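# Carry the tube to the window-side rack and seat it

## Task

Take the tube off the shelved bench by the door and push it fully down into one of the holes of the tube rack standing on the shelved bench by the window. The tube must never touch the floor, and the robot must not tip over or be left leaning; either one means failure.

## Robot and tools

ROBOT. TidyBot++: a four-caster mobile base (0.54 m long, 0.50 m wide, 0.38 m tall) carrying a single seven-joint arm with a two-finger gripper. The shoulder sits 0.12 m ahead of the base centre and 0.68 m above the floor. Links: upper arm 0.42 m, forearm 0.31 m, hand 0.31 m. Cameras: base_camera (644x364, fixed on the base) and wrist_camera (644x476 fisheye, looking along the hand). The arm begins folded with the hand pointing down, reaching up to 0.08 m beyond the base front.

FRAMES. Base frame: origin on the floor below the base centre, x forward, y left, z up, metres. hand_pose and "target" use it; the hand point lies midway between the finger pads, the hand's z axis runs out along the fingers and the fingers close along its y axis. Odometry frame: the base frame as it was at the scene start; base_odometry gives x, y and heading (rad, left positive, -3.142 to 3.142) and only counts wheel turns, so slip looks like travel. base_tilt is in degrees, forward and right positive.

move. One action per call, built from any of "base", "joints", "target", plus optional "speeds"; their motions begin together. No action means just a state report.
- base: an object; each key is an offset from where the base was last reported, counted along the base's own axes at that moment. translate_m: metres, forward positive, -2 to 2. strafe_m: metres, left positive, -2 to 2. rotate_rad: radians, counter-clockwise from above positive, -6.3 to 6.3.
- joints: an object of absolute angles in radians per joint name: joint_1_rad (unlimited; positive turns the arm clockwise from above, the reverse of heading), joint_2_rad (shoulder, -2.249 to 2.249; 0 is upper arm vertical, positive leans forward), joint_3_rad (unlimited), joint_4_rad (elbow, -2.579 to 2.579; 0 straight, negative bends forward when joint_3_rad is 3.14), joint_5_rad (unlimited), joint_6_rad (wrist, -2.099 to 2.099), joint_7_rad (unlimited; rotates the hand, at 1.57 fingers open left-right when pointing down), gripper_pos (0 fully open, about 85 mm gap; 1 closed; gap about 85 x (1 - gripper_pos) mm). Unlimited joints go the short way round; for big turns send steps under half a turn.
- target: a single list of seven numbers [x, y, z, qw, qx, qy, qz], an absolute hand pose in the base frame, metres plus unit quaternion. With it, "joints" may only carry gripper_pos. The controller chooses joint angles itself, may swing the elbow, curve and overshoot. Unreachable poses wander up to 10 s and end "time_out".
- speeds: top speeds for this call only: translate_m and strafe_m 0.05 to 0.5 m/s (give a combined move's speed under one key), rotate_rad 0.1 to 1.57 rad/s.
- cameras: list of base_camera, wrist_camera or all; [] for none.
- blocking: true (default) returns when everything rests; false returns in about 0.5 s while motion continues. A later move overrides only what it names.

wait: seconds 0 to 10, then a state report; ends early once moves finish. stop: brakes all running motions. zoom_image: camera plus region [x0, y0, x1, y1] in image pixels from the top-left, at most 504x504. read_manual: licence texts only. finished_scene: scene = the current scene number; the task must then hold without the robot.

RESULTS. "move" reads done or the worst status. base_status, joint_status, hand_status: done, moving, off_target (rested away from target, may still push), stopped, not_followed, contact_stop, time_out, torque_fault, limit_stop_at_motor_heat. hand_status is done within 10 mm and 2 degrees; most hand moves end off_target within about 3 cm. hand_target is where the hand would be with all joints on target. joint_positions in rad. motor_effort is percent of maximum, positive toward higher joint values, bracket = peak of the last action. "pictures" orders the images. on_its_own lists uncommanded behaviour. "joint command not followed" / "pose unreachable" mean a self-collision or reach check blocked the arm (nothing guards the base). ARM HIT marks a hard hit on the base or arm itself. MOTOR HOT warns at 60 °C; at 75 °C an OVER-TEMPERATURE FAULT lets the arm sink for 30 to 60 s. An unplanned stop or refused call cancels the remaining calls of that reply.

CORRECTING. To fix a hand position, add (wanted minus hand_pose) to the last target's x, y, z. For joints, resend last command plus (wanted minus reading). To hold a loaded hand still, resend hand_target, not hand_pose. Loads make the arm sag; never command a loaded joint to its current reading. When a carried object lands on a surface, hand_pose stops dropping while commands keep going lower, and effort shifts only slightly. A pointing-down hand can rise to about 0.94 m only near the base.

AVOID. Letting the tube fall or meet the floor. Driving or turning while the arm is snagged at 0.6 m or higher, swinging an outstretched arm sideways, or reaching far out from the folded pose over nearby furniture: these tip the robot; backing off or retracting rights it. Driving the arm into things (torque fault halts the arm for 10 s; limits 104.5 N m joints 1 to 4, 51.3 N m joints 5 to 7). Squeezing hard on a tube still resting on something, fast swings, slams, hard pushes on furniture, long stretched holds that heat motors. Low, close, forward-pointing targets, which often miss or hit the base.

Each tool is called after ">>>" by a JSON object that holds its "api" and its "payload".

## Session

>>> {"api": "move", "payload": {"joints": {"joint_6_rad": -2.0}}}

Scene clock: 1.33 s.
move: not_followed
base_odometry: x=+0.000 y=+0.000 heading=+0.000
base_tilt: forward=-0.1 right=-0.2
base_status: not commanded
joint_positions: joint_1_rad=+0.043 joint_2_rad=-0.318 joint_3_rad=+3.132 joint_4_rad=-2.535 joint_5_rad=-0.013 joint_6_rad=-1.003 joint_7_rad=+1.531 gripper_pos=+0.000
joint_status: joint_6_rad not_followed (moved -0.108 of -1.105)
motor_effort: joint_1_rad=+0(1) joint_2_rad=-1(2) joint_3_rad=+0(1) joint_4_rad=+12(16) joint_5_rad=+0(1) joint_6_rad=+1(5) joint_7_rad=+1(1)
hand_pose: x=+0.2140 y=+0.0014 z=+0.5818 quat_wxyz=(-0.004, +0.998, -0.041, -0.039) (m; base frame)
hand_target: x=+0.2103 y=+0.0015 z=+0.5833 quat_wxyz=(-0.004, +0.998, -0.041, -0.047) (m; base frame)
hand_status: not commanded
pictures: base_camera, wrist_camera
joint command not followed: on one or more control steps a check withheld the commanded joint targets, and the robot was not sent them on those steps. On the call's last step the targets were still withheld.
cause: the commanded joint targets, or the way to them, would bring two parts of the arm too close to each other (the joints from joint_2_rad to joint_7_rad lie between them).
camera_calibration:
wrist_camera: T_world_to_cam=[[-0.101381, -0.994277, 0.0337006, -0.0000504885], [-0.987845, 0.104622, 0.114961, 0.192376], [-0.117829, -0.0216361, -0.992798, 0.736137], [0, 0, 0, 1]] pos_world=[0.276771, -0.00424979, 0.708721]

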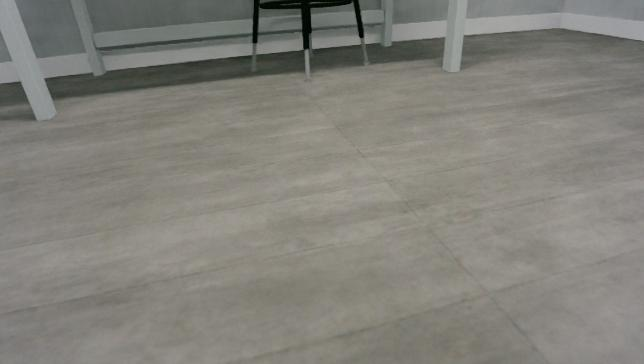

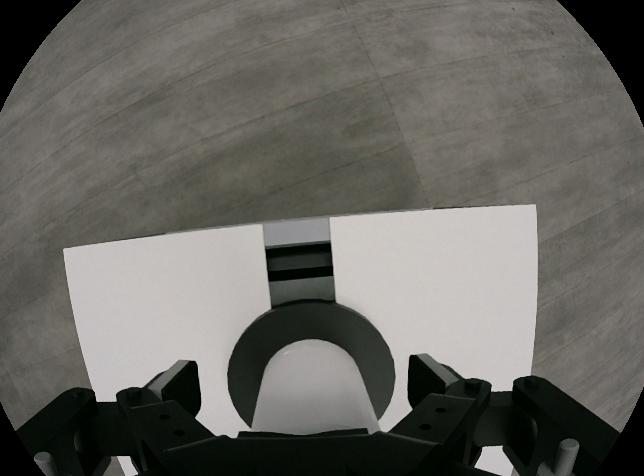

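>>> {"api": "move", "payload": {"joints": {"joint_1_rad":0,"joint_2_rad":-0.35,"joint_3_rad":3.14,"joint_4_rad":-2.2,"joint_5_rad":0,"joint_6_rad":0.15,"joint_7_rad":1.57}}}

>>> {"api": "move", "payload": {"base": {"rotate_rad":1.2}}}

>>> {"api": "move", "payload": {"base": {"rotate_rad":1.2}}}

>>> {"api": "move", "payload": {"base": {"rotate_rad":1.2}}}

>>> {"api": "move", "payload": {"base": {"rotate_rad":1.2}}}

Scene clock: 15.00 s.
move: done
base_odometry: x=+0.000 y=+0.000 heading=+0.000
base_tilt: forward=-0.1 right=-0.1
base_status: not commanded
joint_positions: joint_1_rad=+0.020 joint_2_rad=-0.343 joint_3_rad=+3.132 joint_4_rad=-2.218 joint_5_rad=-0.013 joint_6_rad=+0.083 joint_7_rad=+1.531 gripper_pos=+0.000
joint_status: all done
motor_effort: joint_1_rad=+1(2) joint_2_rad=-7(8) joint_3_rad=+1(2) joint_4_rad=+20(20) joint_5_rad=+0(1) joint_6_rad=+10(10) joint_7_rad=+0(2)
hand_pose: x=+0.5812 y=-0.0035 z=+0.9156 quat_wxyz=(-0.011, +0.780, -0.025, +0.625) (m; base frame)
hand_target: x=+0.5856 y=+0.0022 z=+0.9503 quat_wxyz=(-0.001, +0.751, +0.000, +0.660) (m; base frame)
hand_status: not commanded
pictures: base_camera, wrist_camera
held back during your reply time, on 61 control steps: two parts of the arm were too close to each other, or the arm's last command would have brought them too close.
led back after a hold: the arm was led back toward your command in small steps, so it may still be short of it.
joint command not followed: on one or more control steps a check withheld the commanded joint targets, and the robot was not sent them on those steps.
cause: the commanded joint targets, or the way to them, would bring two parts of the arm too close to each other (the joints from joint_2_rad to joint_7_rad lie between them).
camera_calibration:
wrist_camera: T_world_to_cam=[[-0.0648395, -0.995923, -0.0627116, 0.0881031], [-0.253237, 0.0772085, -0.964318, 1.07839], [0.965229, -0.046645, -0.257211, -0.192353], [0, 0, 0, 1]] pos_world=[0.464466, -0.00448942, 0.995963]

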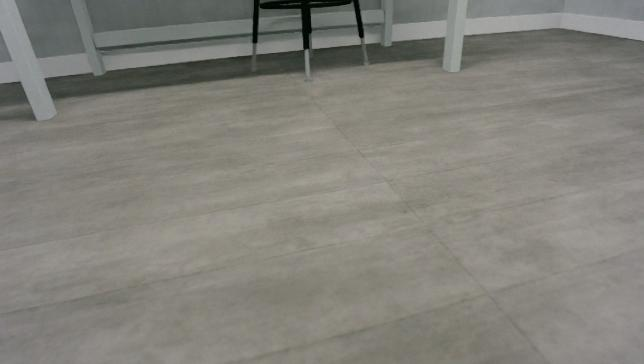

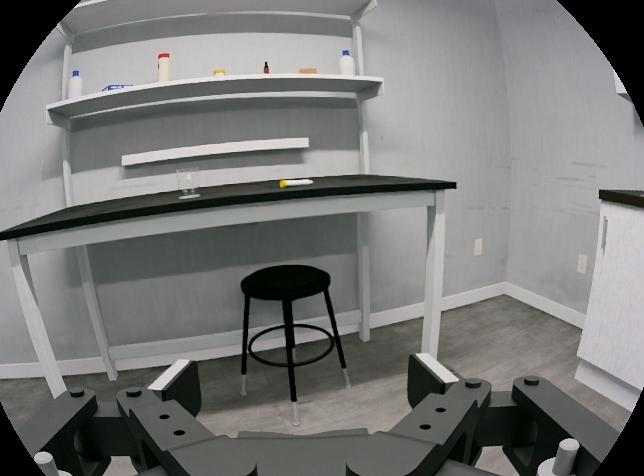

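Scene clock: 17.17 s.
move: done
base_odometry: x=+0.000 y=+0.000 heading=+1.200
base_tilt: forward=-0.1 right=+0.0
base_status: done
joint_positions: joint_1_rad=+0.010 joint_2_rad=-0.343 joint_3_rad=+3.136 joint_4_rad=-2.218 joint_5_rad=-0.013 joint_6_rad=+0.083 joint_7_rad=+1.531 gripper_pos=+0.000
joint_status: not commanded
motor_effort: joint_1_rad=+0(1) joint_2_rad=-7(8) joint_3_rad=+0(2) joint_4_rad=+20(20) joint_5_rad=+0(1) joint_6_rad=+10(10) joint_7_rad=+0(1)
hand_pose: x=+0.5812 y=-0.0005 z=+0.9157 quat_wxyz=(-0.014, +0.780, -0.022, +0.625) (m; base frame)
hand_target: x=+0.5856 y=+0.0022 z=+0.9503 quat_wxyz=(-0.001, +0.751, +0.000, +0.660) (m; base frame)
hand_status: not commanded
pictures: base_camera, wrist_camera
camera_calibration:
wrist_camera: T_world_to_cam=[[-0.0578512, -0.996282, -0.0638436, 0.0880459], [-0.25376, 0.0765252, -0.964235, 1.07842], [0.965536, -0.0395812, -0.257244, -0.1924], [0, 0, 0, 1]] pos_world=[0.464523, -0.0024232, 0.995978]

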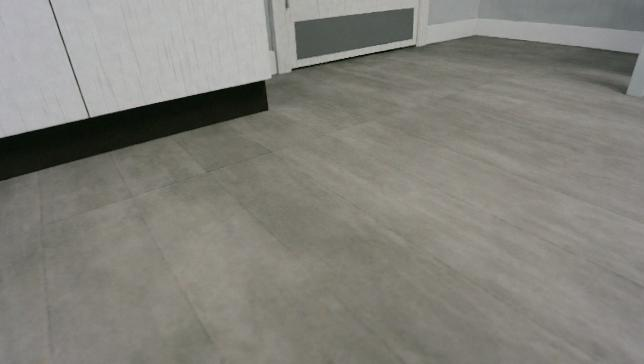

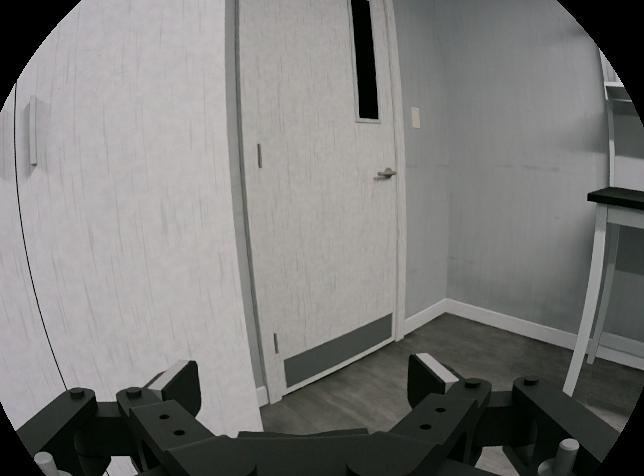

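Scene clock: 19.20 s.
move: done
base_odometry: x=+0.000 y=+0.000 heading=+2.400
base_tilt: forward=-0.1 right=-0.1
base_status: done
joint_positions: joint_1_rad=+0.007 joint_2_rad=-0.343 joint_3_rad=+3.136 joint_4_rad=-2.218 joint_5_rad=-0.013 joint_6_rad=+0.083 joint_7_rad=+1.531 gripper_pos=+0.000
joint_status: not commanded
motor_effort: joint_1_rad=+0(1) joint_2_rad=-7(9) joint_3_rad=+0(2) joint_4_rad=+20(20) joint_5_rad=+0(1) joint_6_rad=+10(10) joint_7_rad=+1(1)
hand_pose: x=+0.5812 y=+0.0005 z=+0.9157 quat_wxyz=(-0.015, +0.780, -0.021, +0.625) (m; base frame)
hand_target: x=+0.5856 y=+0.0022 z=+0.9503 quat_wxyz=(-0.001, +0.751, +0.000, +0.660) (m; base frame)
hand_status: not commanded
pictures: base_camera, wrist_camera
camera_calibration:
wrist_camera: T_world_to_cam=[[-0.0554314, -0.996412, -0.0639519, 0.087832], [-0.253944, 0.0760134, -0.964227, 1.07844], [0.965629, -0.0372082, -0.257247, -0.192412], [0, 0, 0, 1]] pos_world=[0.464531, -0.0016182, 0.99598]

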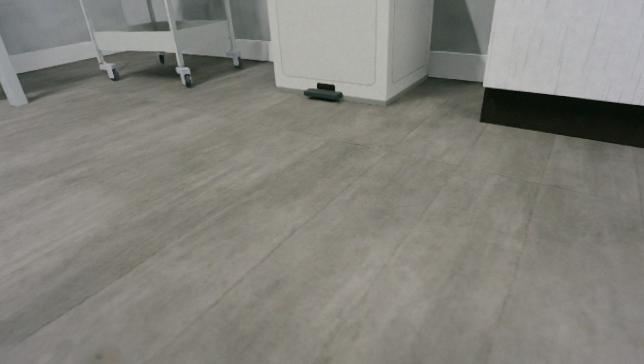

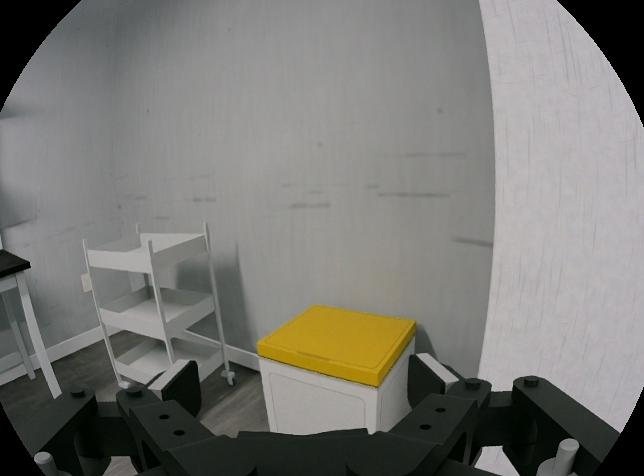

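Scene clock: 21.23 s.
move: done
base_odometry: x=+0.000 y=+0.000 heading=-2.683
base_tilt: forward=-0.1 right=+0.0
base_status: done
joint_positions: joint_1_rad=+0.006 joint_2_rad=-0.343 joint_3_rad=+3.136 joint_4_rad=-2.218 joint_5_rad=-0.013 joint_6_rad=+0.083 joint_7_rad=+1.531 gripper_pos=+0.000
joint_status: not commanded
motor_effort: joint_1_rad=+0(1) joint_2_rad=-7(9) joint_3_rad=+0(2) joint_4_rad=+20(20) joint_5_rad=+0(1) joint_6_rad=+10(10) joint_7_rad=+0(1)
hand_pose: x=+0.5812 y=+0.0011 z=+0.9157 quat_wxyz=(-0.015, +0.781, -0.021, +0.625) (m; base frame)
hand_target: x=+0.5856 y=+0.0022 z=+0.9503 quat_wxyz=(-0.001, +0.751, +0.000, +0.660) (m; base frame)
hand_status: not commanded
pictures: base_camera, wrist_camera
camera_calibration:
wrist_camera: T_world_to_cam=[[-0.0541292, -0.996479, -0.0640306, 0.0877309], [-0.254043, 0.0757576, -0.964221, 1.07845], [0.965677, -0.035926, -0.257249, -0.192418], [0, 0, 0, 1]] pos_world=[0.464535, -0.00119151, 0.995981]

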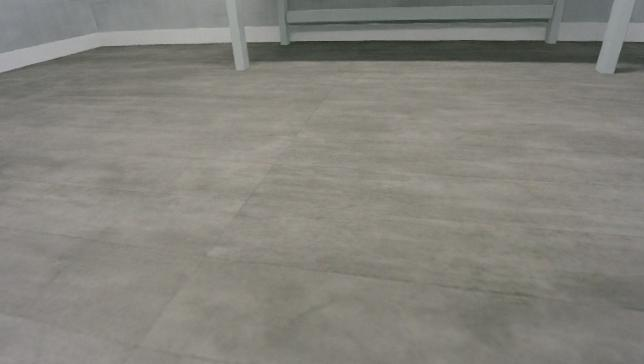

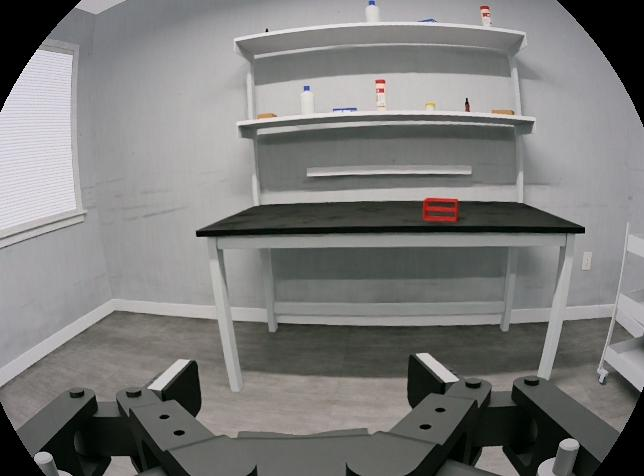

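Scene clock: 23.27 s.
move: done
base_odometry: x=+0.000 y=+0.000 heading=-1.483
base_tilt: forward=-0.1 right=-0.1
base_status: done
joint_positions: joint_1_rad=+0.005 joint_2_rad=-0.343 joint_3_rad=+3.136 joint_4_rad=-2.218 joint_5_rad=-0.013 joint_6_rad=+0.083 joint_7_rad=+1.531 gripper_pos=+0.000
joint_status: not commanded
motor_effort: joint_1_rad=+0(2) joint_2_rad=-7(8) joint_3_rad=+0(2) joint_4_rad=+20(20) joint_5_rad=+0(1) joint_6_rad=+10(11) joint_7_rad=+0(1)
hand_pose: x=+0.5812 y=+0.0015 z=+0.9157 quat_wxyz=(-0.016, +0.781, -0.020, +0.625) (m; base frame)
hand_target: x=+0.5856 y=+0.0022 z=+0.9503 quat_wxyz=(-0.001, +0.751, +0.000, +0.660) (m; base frame)
hand_status: not commanded
pictures: base_camera, wrist_camera
camera_calibration:
wrist_camera: T_world_to_cam=[[-0.053299, -0.99652, -0.0640897, 0.0876725], [-0.254106, 0.0756031, -0.964217, 1.07845], [0.965707, -0.0351062, -0.257251, -0.192422], [0, 0, 0, 1]] pos_world=[0.464538, -0.000922256, 0.995981]

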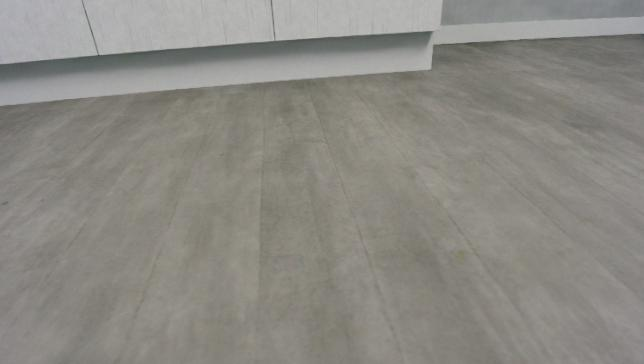

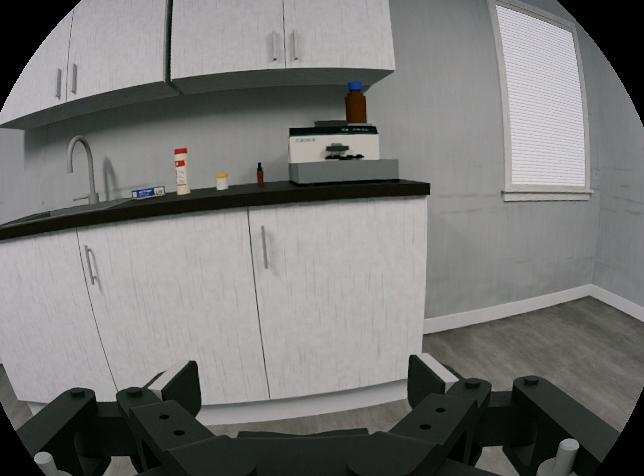

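>>> {"api": "move", "payload": {"base": {"rotate_rad":1.721}, "joints": {"joint_6_rad":-0.1}}}

>>> {"api": "move", "payload": {"base": {"translate_m":0.8, "strafe_m":-0.3}}}

>>> {"api": "zoom_image", "payload": {"camera": "wrist_camera", "region": [150, 80, 550, 360]}}

Scene clock: 70.73 s.
move: done
base_odometry: x=+0.000 y=+0.000 heading=+0.238
base_tilt: forward=-0.1 right=+0.0
base_status: done
joint_positions: joint_1_rad=+0.005 joint_2_rad=-0.344 joint_3_rad=+3.137 joint_4_rad=-2.213 joint_5_rad=-0.013 joint_6_rad=-0.083 joint_7_rad=+1.531 gripper_pos=+0.000
joint_status: all done
motor_effort: joint_1_rad=+1(1) joint_2_rad=-7(8) joint_3_rad=+1(2) joint_4_rad=+19(22) joint_5_rad=+0(1) joint_6_rad=+9(11) joint_7_rad=+1(1)
hand_pose: x=+0.5663 y=+0.0020 z=+0.8695 quat_wxyz=(-0.015, +0.828, -0.021, +0.560) (m; base frame)
hand_target: x=+0.5661 y=+0.0021 z=+0.8752 quat_wxyz=(+0.000, +0.828, +0.000, +0.561) (m; base frame)
hand_status: not commanded
pictures: base_camera, wrist_camera
camera_calibration:
wrist_camera: T_world_to_cam=[[-0.0613075, -0.996569, -0.0555943, 0.0815608], [-0.405307, 0.0757567, -0.911036, 1.0695], [0.912122, -0.0333206, -0.408561, -0.0280104], [0, 0, 0, 1]] pos_world=[0.464024, -0.000673917, 0.967441]

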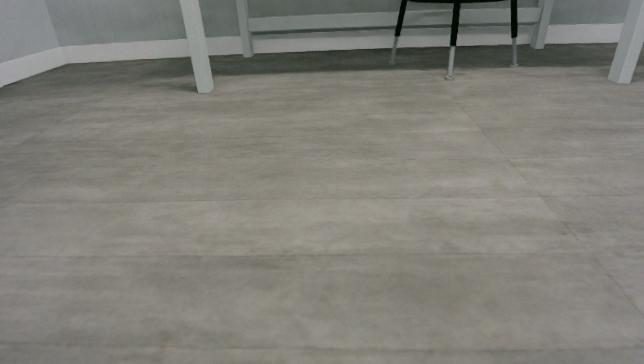

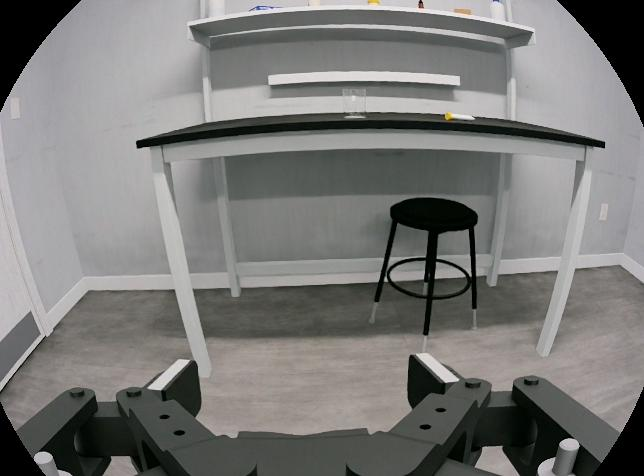

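Scene clock: 73.80 s.
move: done
base_odometry: x=+0.848 y=-0.103 heading=+0.238
base_tilt: forward=-0.1 right=-0.1
base_status: done
joint_positions: joint_1_rad=+0.005 joint_2_rad=-0.349 joint_3_rad=+3.137 joint_4_rad=-2.213 joint_5_rad=-0.013 joint_6_rad=-0.083 joint_7_rad=+1.531 gripper_pos=+0.000
joint_status: not commanded
motor_effort: joint_1_rad=+0(1) joint_2_rad=-7(9) joint_3_rad=+0(1) joint_4_rad=+19(20) joint_5_rad=+0(1) joint_6_rad=+10(10) joint_7_rad=+0(1)
hand_pose: x=+0.5654 y=+0.0020 z=+0.8716 quat_wxyz=(-0.015, +0.827, -0.021, +0.562) (m; base frame)
hand_target: x=+0.5661 y=+0.0021 z=+0.8752 quat_wxyz=(+0.000, +0.828, +0.000, +0.561) (m; base frame)
hand_status: not commanded
pictures: base_camera, wrist_camera
camera_calibration:
wrist_camera: T_world_to_cam=[[-0.0610406, -0.996571, -0.0558652, 0.0817137], [-0.400939, 0.0757364, -0.912969, 1.0703], [0.914069, -0.0333296, -0.404187, -0.0312248], [0, 0, 0, 1]] pos_world=[0.462652, -0.000667548, 0.96909]

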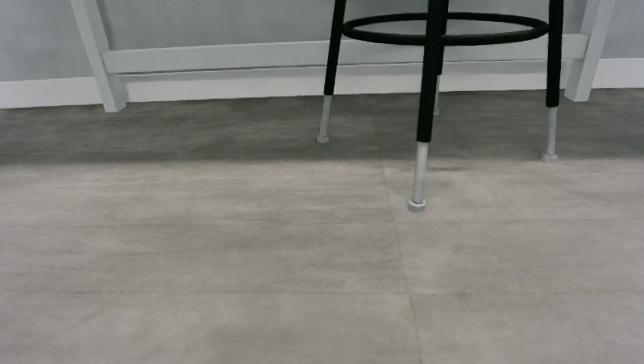

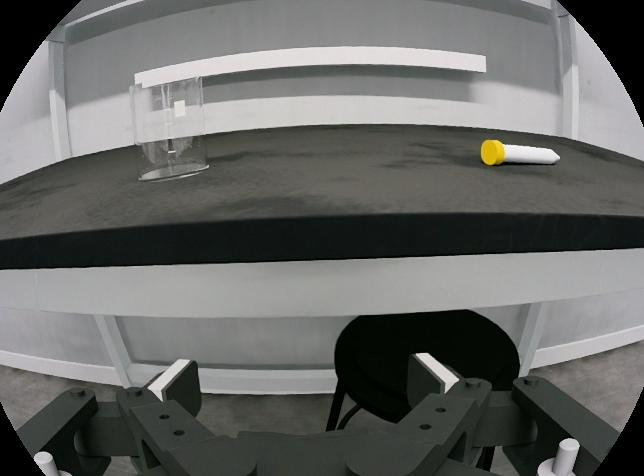

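Scaled by 1.260.

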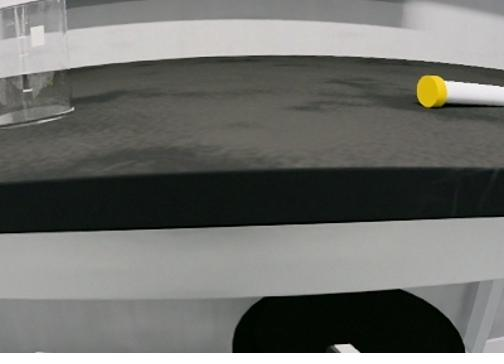

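>>> {"api": "move", "payload": {"base": {"strafe_m":-0.225}, "joints": {"joint_2_rad":0.228,"joint_4_rad":-0.664,"joint_6_rad":-1.953,"joint_7_rad":0,"joint_1_rad":0,"joint_5_rad":0}}}

Scene clock: 124.07 s.
move: done
base_odometry: x=+0.901 y=-0.322 heading=+0.239
base_tilt: forward=+0.0 right=-0.1
base_status: done
joint_positions: joint_1_rad=+0.004 joint_2_rad=+0.202 joint_3_rad=+3.139 joint_4_rad=-0.690 joint_5_rad=-0.013 joint_6_rad=-1.882 joint_7_rad=+0.052 gripper_pos=+0.000
joint_status: all done
motor_effort: joint_1_rad=+0(2) joint_2_rad=-18(20) joint_3_rad=+0(3) joint_4_rad=+14(23) joint_5_rad=+0(2) joint_6_rad=+5(15) joint_7_rad=+1(2)
hand_pose: x=+0.5602 y=+0.0043 z=+1.0010 quat_wxyz=(-0.130, +0.714, -0.675, +0.129) (m; base frame)
hand_target: x=+0.5497 y=+0.0019 z=+0.9913 quat_wxyz=(-0.105, +0.700, -0.699, +0.104) (m; base frame)
hand_status: not commanded
pictures: base_camera, wrist_camera
camera_calibration:
wrist_camera: T_world_to_cam=[[-0.944948, -0.0309665, -0.325752, 0.852057], [-0.0448972, 0.998367, 0.0353323, 0.0334863], [0.324126, 0.0480126, -0.944795, 0.897256], [0, 0, 0, 1]] pos_world=[0.515829, -0.0501259, 1.1241]

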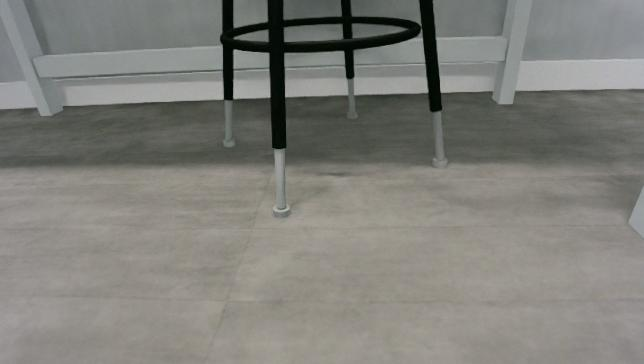

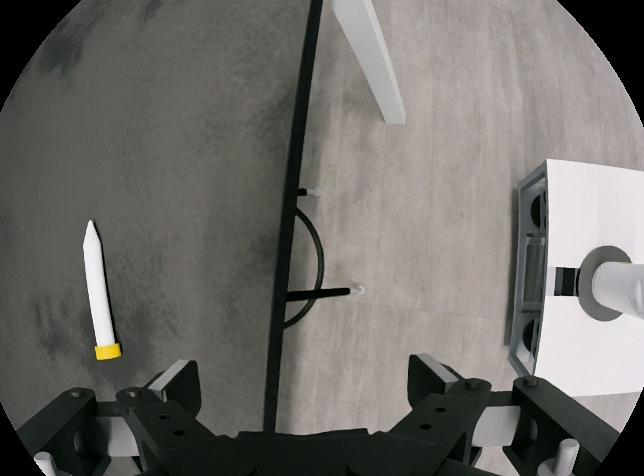

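>>> {"api": "move", "payload": {"base": {"translate_m":0.235,"strafe_m":0.024}, "joints": {"joint_7_rad":3.20,"joint_6_rad":-2.0}, "speeds": {"translate_m":0.2}}}

Scene clock: 155.67 s.
move: done
base_odometry: x=+1.124 y=-0.243 heading=+0.238
base_tilt: forward=+0.0 right=-0.1
base_status: done
joint_positions: joint_1_rad=+0.004 joint_2_rad=+0.218 joint_3_rad=+3.139 joint_4_rad=-0.687 joint_5_rad=-0.013 joint_6_rad=-1.932 joint_7_rad=-3.032 gripper_pos=+0.000
joint_status: all done
motor_effort: joint_1_rad=+0(1) joint_2_rad=-19(22) joint_3_rad=-1(1) joint_4_rad=+14(15) joint_5_rad=+0(1) joint_6_rad=+3(5) joint_7_rad=+0(1)
hand_pose: x=+0.5507 y=+0.0042 z=+0.9895 quat_wxyz=(-0.109, -0.658, -0.738, -0.105) (m; base frame)
hand_target: x=+0.5356 y=+0.0019 z=+0.9874 quat_wxyz=(-0.090, -0.680, -0.722, -0.086) (m; base frame)
hand_status: not commanded
pictures: base_camera, wrist_camera
camera_calibration:
wrist_camera: T_world_to_cam=[[0.93852, 0.0881587, 0.333779, -0.850949], [0.0760374, -0.995889, 0.0492351, -0.0383893], [0.336747, -0.0208284, -0.941365, 0.879414], [0, 0, 0, 1]] pos_world=[0.505412, 0.0551039, 1.11377]

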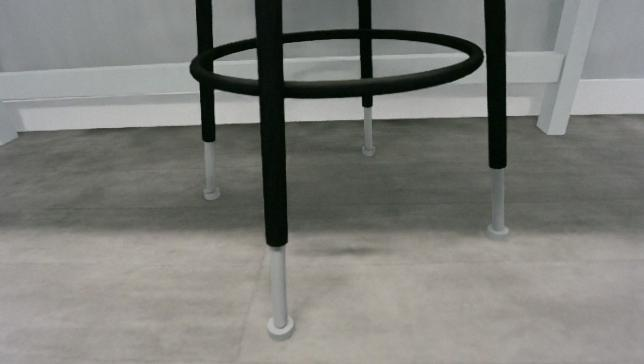

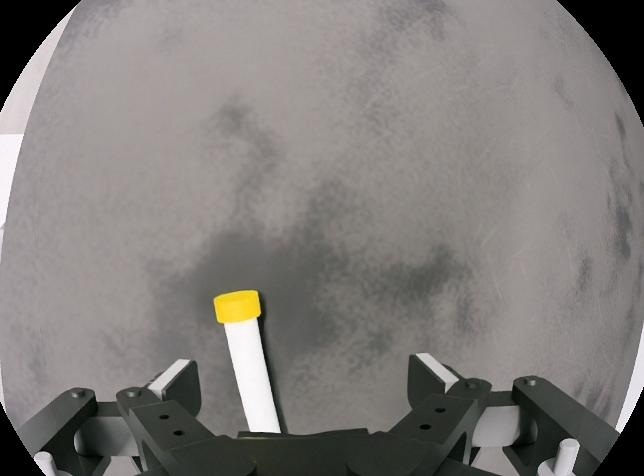

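>>> {"api": "move", "payload": {"base": {"translate_m":-0.007,"strafe_m":-0.009}, "joints": {"joint_7_rad":3.31,"joint_6_rad":-1.76,"joint_2_rad":0.13,"joint_4_rad":-0.985}}}

Scene clock: 174.07 s.
move: done
base_odometry: x=+1.120 y=-0.254 heading=+0.238
base_tilt: forward=+0.0 right=-0.1
base_status: done
joint_positions: joint_1_rad=+0.004 joint_2_rad=+0.142 joint_3_rad=+3.139 joint_4_rad=-0.966 joint_5_rad=-0.013 joint_6_rad=-1.826 joint_7_rad=-3.019 gripper_pos=+0.000
joint_status: all done
motor_effort: joint_1_rad=+0(2) joint_2_rad=-18(22) joint_3_rad=+0(2) joint_4_rad=+15(16) joint_5_rad=+0(1) joint_6_rad=+3(4) joint_7_rad=+0(2)
hand_pose: x=+0.5240 y=+0.0045 z=+0.9340 quat_wxyz=(-0.073, -0.658, -0.746, -0.073) (m; base frame)
hand_target: x=+0.5378 y=+0.0020 z=+0.9371 quat_wxyz=(-0.101, -0.639, -0.758, -0.086) (m; base frame)
hand_status: not commanded
pictures: base_camera, wrist_camera
camera_calibration:
wrist_camera: T_world_to_cam=[[0.965082, 0.100098, 0.24207, -0.735757], [0.0922089, -0.994779, 0.0437307, -0.0366546], [0.245183, -0.0198827, -0.969273, 0.910176], [0, 0, 0, 1]] pos_world=[0.490286, 0.0552811, 1.06192]

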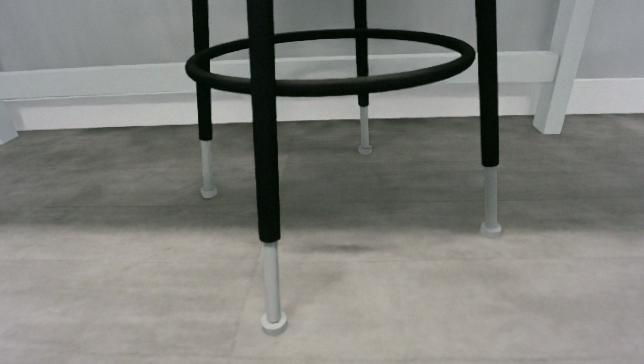

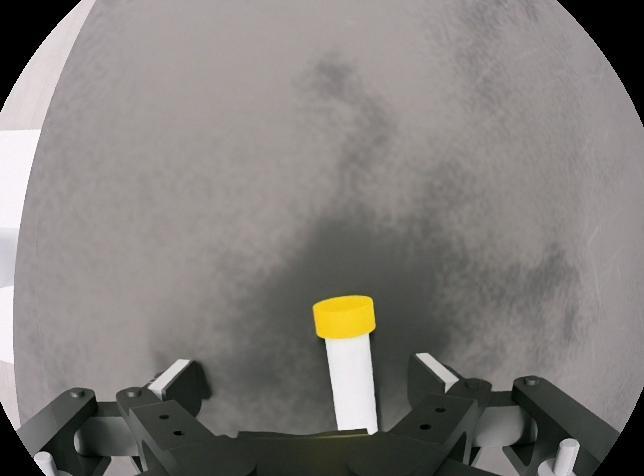

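>>> {"api": "move", "payload": {"base": {"translate_m":0.011}, "joints": {"joint_7_rad":3.43,"joint_6_rad":-1.70,"joint_4_rad":-1.03}}}

Scene clock: 190.57 s.
move: done
base_odometry: x=+1.131 y=-0.251 heading=+0.238
base_tilt: forward=+0.0 right=-0.1
base_status: done
joint_positions: joint_1_rad=+0.004 joint_2_rad=+0.126 joint_3_rad=+3.139 joint_4_rad=-0.998 joint_5_rad=-0.013 joint_6_rad=-1.766 joint_7_rad=-2.899 gripper_pos=+0.000
joint_status: all done
motor_effort: joint_1_rad=+0(2) joint_2_rad=-15(18) joint_3_rad=+0(1) joint_4_rad=+13(16) joint_5_rad=+1(1) joint_6_rad=+3(4) joint_7_rad=+0(1)
hand_pose: x=+0.5328 y=+0.0046 z=+0.9338 quat_wxyz=(-0.095, -0.610, -0.782, -0.082) (m; base frame)
hand_target: x=+0.5482 y=+0.0020 z=+0.9255 quat_wxyz=(-0.112, -0.592, -0.794, -0.084) (m; base frame)
hand_status: not commanded
pictures: base_camera, wrist_camera
camera_calibration:
wrist_camera: T_world_to_cam=[[0.934476, 0.218064, 0.28143, -0.765213], [0.204403, -0.975822, 0.0773968, -0.128712], [0.291503, -0.0148003, -0.956455, 0.871124], [0, 0, 0, 1]] pos_world=[0.487447, 0.0541576, 1.05851]

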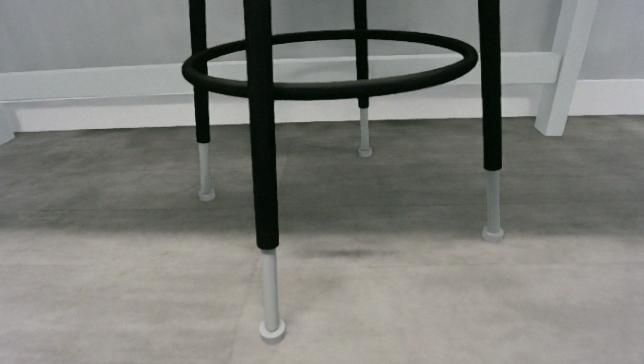

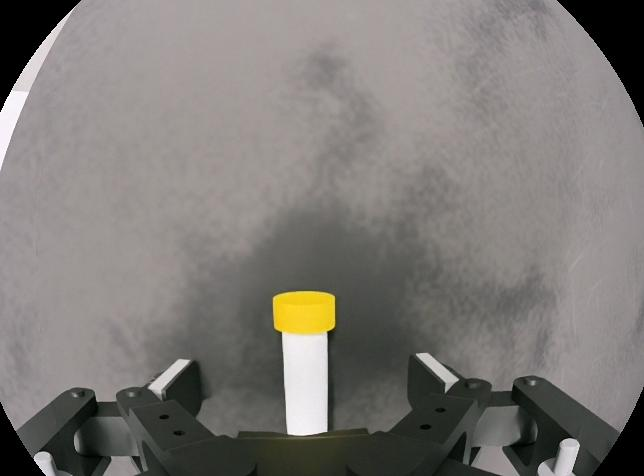

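>>> {"api": "move", "payload": {"joints": {"joint_4_rad":-1.07}}}

Scene clock: 195.00 s.
move: done
base_odometry: x=+1.131 y=-0.251 heading=+0.238
base_tilt: forward=-0.1 right=-0.1
base_status: not commanded
joint_positions: joint_1_rad=+0.004 joint_2_rad=+0.110 joint_3_rad=+3.139 joint_4_rad=-1.018 joint_5_rad=-0.013 joint_6_rad=-1.743 joint_7_rad=-2.899 gripper_pos=+0.000
joint_status: all done
motor_effort: joint_1_rad=+0(1) joint_2_rad=-12(15) joint_3_rad=+0(1) joint_4_rad=+10(13) joint_5_rad=+0(1) joint_6_rad=+1(3) joint_7_rad=+0(1)
hand_pose: x=+0.5324 y=+0.0046 z=+0.9344 quat_wxyz=(-0.102, -0.610, -0.781, -0.088) (m; base frame)
hand_target: x=+0.5410 y=+0.0020 z=+0.9107 quat_wxyz=(-0.096, -0.593, -0.796, -0.072) (m; base frame)
hand_status: not commanded
pictures: base_camera, wrist_camera
camera_calibration:
wrist_camera: T_world_to_cam=[[0.92942, 0.217785, 0.297907, -0.777741], [0.202732, -0.975884, 0.0809328, -0.131068], [0.308349, -0.0148253, -0.951158, 0.857937], [0, 0, 0, 1]] pos_world=[0.484875, 0.0541927, 1.05834]

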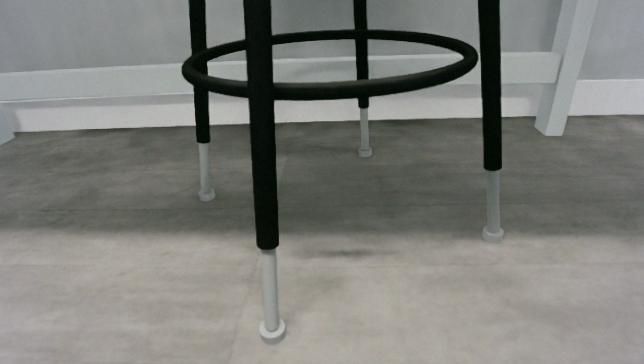

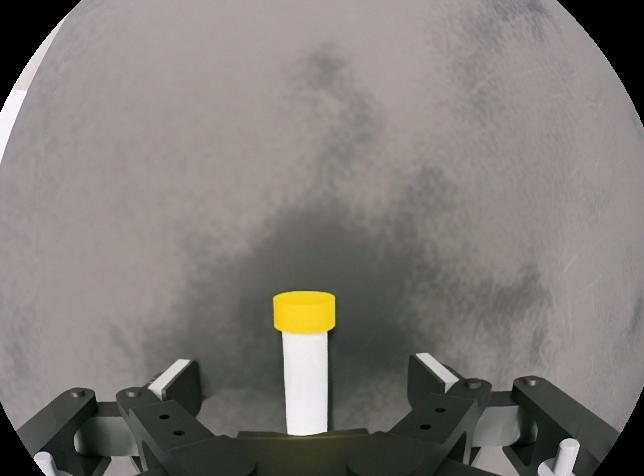

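>>> {"api": "move", "payload": {"joints": {"joint_4_rad":-0.985}, "cameras": []}}

>>> {"api": "move", "payload": {"joints": {"gripper_pos":0.5}}}

Scene clock: 205.53 s.
move: done
base_odometry: x=+1.131 y=-0.251 heading=+0.238
base_tilt: forward=+0.0 right=-0.1
base_status: not commanded
joint_positions: joint_1_rad=+0.004 joint_2_rad=+0.116 joint_3_rad=+3.139 joint_4_rad=-1.009 joint_5_rad=-0.013 joint_6_rad=-1.743 joint_7_rad=-2.899 gripper_pos=+0.000
joint_status: all done
motor_effort: joint_1_rad=+0(1) joint_2_rad=-16(18) joint_3_rad=-1(1) joint_4_rad=+15(16) joint_5_rad=+0(0) joint_6_rad=+3(4) joint_7_rad=+0(1)
hand_pose: x=+0.5354 y=+0.0046 z=+0.9358 quat_wxyz=(-0.104, -0.610, -0.781, -0.089) (m; base frame)
hand_target: x=+0.5556 y=+0.0020 z=+0.9426 quat_wxyz=(-0.130, -0.590, -0.791, -0.097) (m; base frame)
hand_status: not commanded
pictures: none
No camera images: "cameras" was empty.

Scene clock: 206.37 s.
move: done
base_odometry: x=+1.131 y=-0.251 heading=+0.238
base_tilt: forward=+0.0 right=-0.1
base_status: not commanded
joint_positions: joint_1_rad=+0.004 joint_2_rad=+0.114 joint_3_rad=+3.139 joint_4_rad=-0.997 joint_5_rad=-0.013 joint_6_rad=-1.743 joint_7_rad=-2.899 gripper_pos=+0.500
joint_status: all done
motor_effort: joint_1_rad=+0(1) joint_2_rad=-14(17) joint_3_rad=+0(1) joint_4_rad=+13(15) joint_5_rad=+0(0) joint_6_rad=+3(4) joint_7_rad=+0(1)
hand_pose: x=+0.5370 y=+0.0046 z=+0.9407 quat_wxyz=(-0.109, -0.609, -0.780, -0.093) (m; base frame)
hand_target: x=+0.5556 y=+0.0020 z=+0.9426 quat_wxyz=(-0.130, -0.590, -0.791, -0.097) (m; base frame)
hand_status: not commanded
pictures: base_camera, wrist_camera
camera_calibration:
wrist_camera: T_world_to_cam=[[0.924014, 0.217786, 0.314273, -0.796346], [0.201264, -0.975884, 0.0845225, -0.135104], [0.325102, -0.0148482, -0.945563, 0.848266], [0, 0, 0, 1]] pos_world=[0.487254, 0.0541826, 1.06378]

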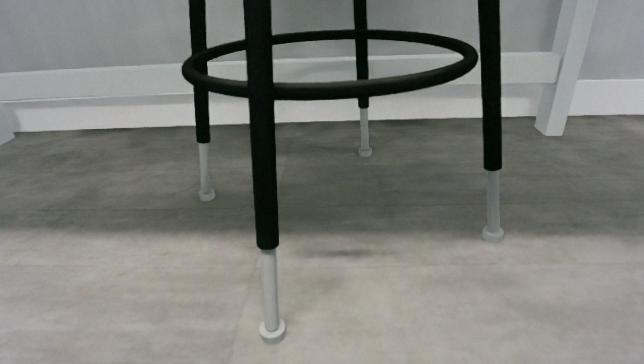

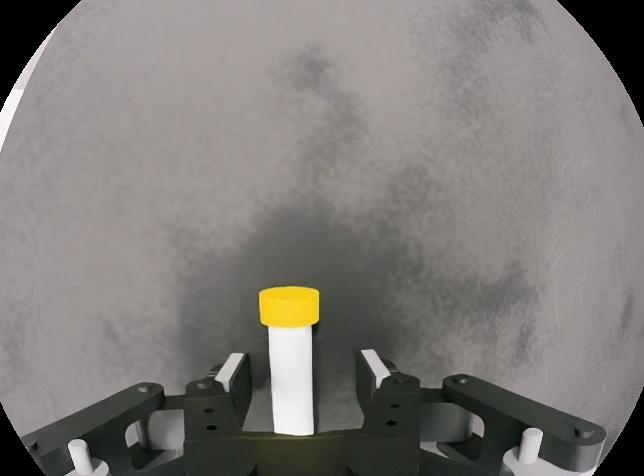

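>>> {"api": "move", "payload": {"base": {"translate_m":-0.007}, "joints": {"joint_4_rad":-0.968}, "cameras": []}}

>>> {"api": "move", "payload": {"joints": {"gripper_pos":0.75}}}

Scene clock: 213.73 s.
move: done
base_odometry: x=+1.124 y=-0.253 heading=+0.238
base_tilt: forward=-0.1 right=-0.1
base_status: done
joint_positions: joint_1_rad=+0.004 joint_2_rad=+0.119 joint_3_rad=+3.139 joint_4_rad=-0.990 joint_5_rad=-0.013 joint_6_rad=-1.743 joint_7_rad=-2.899 gripper_pos=+0.500
joint_status: all done
motor_effort: joint_1_rad=+0(1) joint_2_rad=-18(19) joint_3_rad=-1(1) joint_4_rad=+15(16) joint_5_rad=+0(1) joint_6_rad=+3(4) joint_7_rad=+0(1)
hand_pose: x=+0.5392 y=+0.0046 z=+0.9416 quat_wxyz=(-0.110, -0.609, -0.780, -0.094) (m; base frame)
hand_target: x=+0.5582 y=+0.0020 z=+0.9491 quat_wxyz=(-0.137, -0.589, -0.790, -0.102) (m; base frame)
hand_status: not commanded
pictures: none
No camera images: "cameras" was empty.

Scene clock: 214.40 s.
move: done
base_odometry: x=+1.124 y=-0.253 heading=+0.238
base_tilt: forward=+0.0 right=+0.0
base_status: not commanded
joint_positions: joint_1_rad=+0.004 joint_2_rad=+0.119 joint_3_rad=+3.139 joint_4_rad=-0.990 joint_5_rad=-0.013 joint_6_rad=-1.743 joint_7_rad=-2.899 gripper_pos=+0.750
joint_status: all done
motor_effort: joint_1_rad=+0(1) joint_2_rad=-18(18) joint_3_rad=-1(1) joint_4_rad=+15(16) joint_5_rad=+0(0) joint_6_rad=+3(4) joint_7_rad=+0(1)
hand_pose: x=+0.5392 y=+0.0046 z=+0.9416 quat_wxyz=(-0.110, -0.609, -0.780, -0.094) (m; base frame)
hand_target: x=+0.5582 y=+0.0020 z=+0.9491 quat_wxyz=(-0.137, -0.589, -0.790, -0.102) (m; base frame)
hand_status: not commanded
pictures: base_camera, wrist_camera
camera_calibration:
wrist_camera: T_world_to_cam=[[0.923077, 0.217782, 0.317017, -0.80071], [0.201009, -0.975885, 0.0851149, -0.136044], [0.327909, -0.0148443, -0.944593, 0.845969], [0, 0, 0, 1]] pos_world=[0.489063, 0.0541747, 1.06451]

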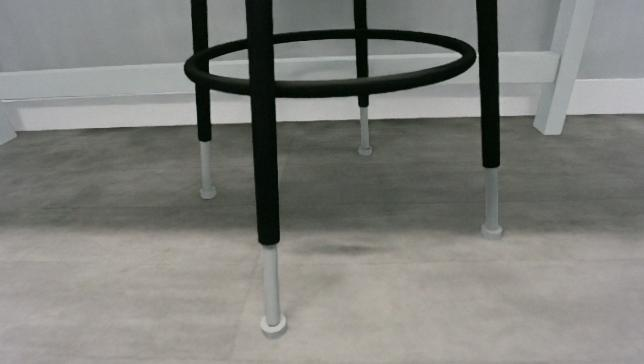

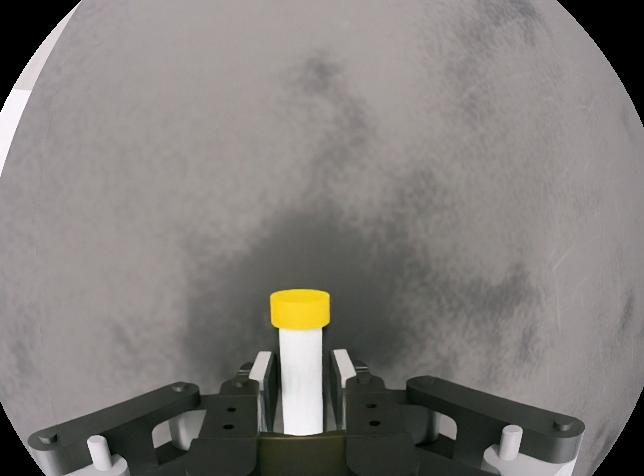

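>>> {"api": "move", "payload": {"joints": {"joint_4_rad":-1.01}}}

Scene clock: 219.80 s.
move: done
base_odometry: x=+1.124 y=-0.253 heading=+0.238
base_tilt: forward=+0.0 right=-0.1
base_status: not commanded
joint_positions: joint_1_rad=+0.004 joint_2_rad=+0.117 joint_3_rad=+3.139 joint_4_rad=-0.995 joint_5_rad=-0.013 joint_6_rad=-1.742 joint_7_rad=-2.899 gripper_pos=+0.750
joint_status: all done
motor_effort: joint_1_rad=+1(1) joint_2_rad=-17(18) joint_3_rad=+0(1) joint_4_rad=+16(16) joint_5_rad=+0(0) joint_6_rad=+3(4) joint_7_rad=+0(1)
hand_pose: x=+0.5383 y=+0.0046 z=+0.9402 quat_wxyz=(-0.109, -0.609, -0.780, -0.093) (m; base frame)
hand_target: x=+0.5516 y=+0.0020 z=+0.9330 quat_wxyz=(-0.120, -0.591, -0.793, -0.090) (m; base frame)
hand_status: not commanded
pictures: base_camera, wrist_camera
camera_calibration:
wrist_camera: T_world_to_cam=[[0.924115, 0.217768, 0.313987, -0.797153], [0.201276, -0.975888, 0.0844453, -0.135254], [0.324806, -0.0148392, -0.945664, 0.847549], [0, 0, 0, 1]] pos_world=[0.488596, 0.0541779, 1.06321]

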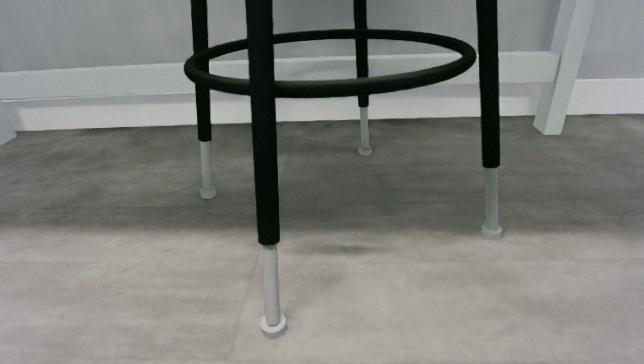

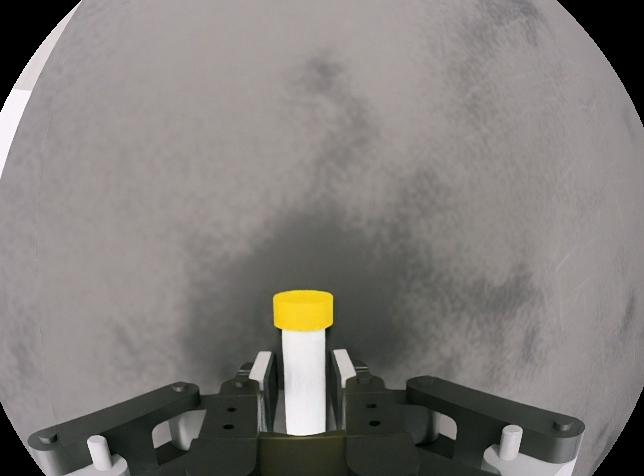

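>>> {"api": "move", "payload": {"joints": {"joint_4_rad":-1.035}, "cameras": []}}

Scene clock: 223.13 s.
move: done
base_odometry: x=+1.124 y=-0.253 heading=+0.238
base_tilt: forward=+0.0 right=-0.1
base_status: not commanded
joint_positions: joint_1_rad=+0.004 joint_2_rad=+0.115 joint_3_rad=+3.139 joint_4_rad=-1.000 joint_5_rad=-0.013 joint_6_rad=-1.739 joint_7_rad=-2.899 gripper_pos=+0.750
joint_status: all done
motor_effort: joint_1_rad=+0(1) joint_2_rad=-14(16) joint_3_rad=+0(1) joint_4_rad=+12(15) joint_5_rad=+0(0) joint_6_rad=+2(3) joint_7_rad=+0(1)
hand_pose: x=+0.5377 y=+0.0046 z=+0.9399 quat_wxyz=(-0.109, -0.609, -0.780, -0.093) (m; base frame)
hand_target: x=+0.5473 y=+0.0020 z=+0.9237 quat_wxyz=(-0.110, -0.592, -0.794, -0.083) (m; base frame)
hand_status: not commanded
pictures: none
No camera images: "cameras" was empty.

>>> {"api": "move", "payload": {"joints": {"joint_4_rad":-1.0}, "cameras": []}}

>>> {"api": "move", "payload": {"joints": {"gripper_pos":0.9}}}

Scene clock: 227.60 s.
move: done
base_odometry: x=+1.124 y=-0.253 heading=+0.238
base_tilt: forward=+0.0 right=-0.1
base_status: not commanded
joint_positions: joint_1_rad=+0.004 joint_2_rad=+0.115 joint_3_rad=+3.139 joint_4_rad=-0.999 joint_5_rad=-0.013 joint_6_rad=-1.739 joint_7_rad=-2.899 gripper_pos=+0.750
joint_status: all done
motor_effort: joint_1_rad=+0(1) joint_2_rad=-16(17) joint_3_rad=+0(1) joint_4_rad=+13(15) joint_5_rad=+0(0) joint_6_rad=+4(4) joint_7_rad=+0(1)
hand_pose: x=+0.5380 y=+0.0046 z=+0.9401 quat_wxyz=(-0.109, -0.609, -0.780, -0.094) (m; base frame)
hand_target: x=+0.5533 y=+0.0020 z=+0.9368 quat_wxyz=(-0.124, -0.590, -0.792, -0.093) (m; base frame)
hand_status: not commanded
pictures: none
No camera images: "cameras" was empty.

Scene clock: 228.17 s.
move: off_target
base_odometry: x=+1.124 y=-0.253 heading=+0.238
base_tilt: forward=+0.0 right=-0.1
base_status: not commanded
joint_positions: joint_1_rad=+0.004 joint_2_rad=+0.114 joint_3_rad=+3.139 joint_4_rad=-0.998 joint_5_rad=-0.013 joint_6_rad=-1.739 joint_7_rad=-2.899 gripper_pos=+0.860
joint_status: gripper_pos off_target (ended at +0.860, target +0.900)
motor_effort: joint_1_rad=+0(1) joint_2_rad=-16(17) joint_3_rad=+0(1) joint_4_rad=+14(15) joint_5_rad=+0(0) joint_6_rad=+3(4) joint_7_rad=+0(1)
hand_pose: x=+0.5379 y=+0.0046 z=+0.9405 quat_wxyz=(-0.110, -0.609, -0.780, -0.094) (m; base frame)
hand_target: x=+0.5533 y=+0.0020 z=+0.9368 quat_wxyz=(-0.124, -0.590, -0.792, -0.093) (m; base frame)
hand_status: not commanded
pictures: base_camera, wrist_camera
camera_calibration:
wrist_camera: T_world_to_cam=[[0.923334, 0.217737, 0.316299, -0.798606], [0.201033, -0.975895, 0.0849447, -0.135528], [0.32717, -0.0148458, -0.944849, 0.845945], [0, 0, 0, 1]] pos_world=[0.487857, 0.0541838, 1.0634]

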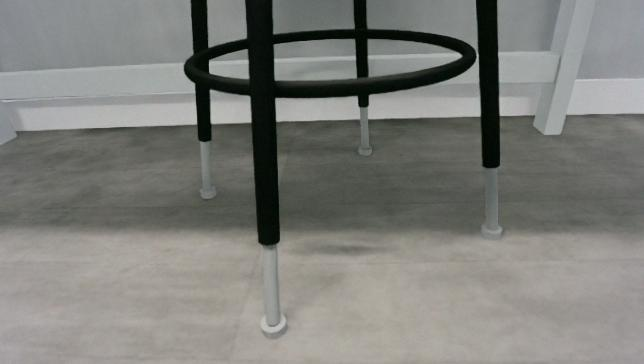

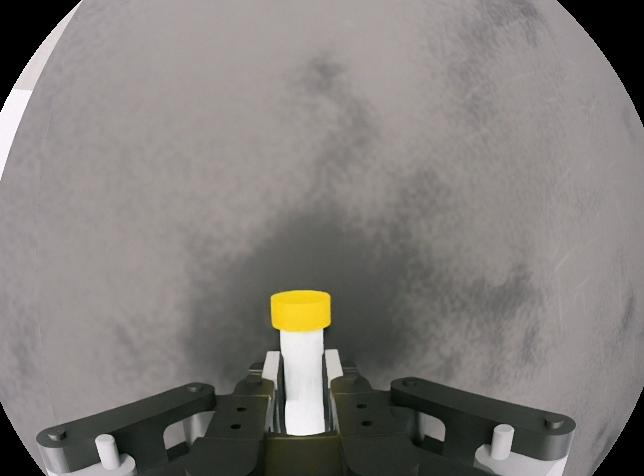

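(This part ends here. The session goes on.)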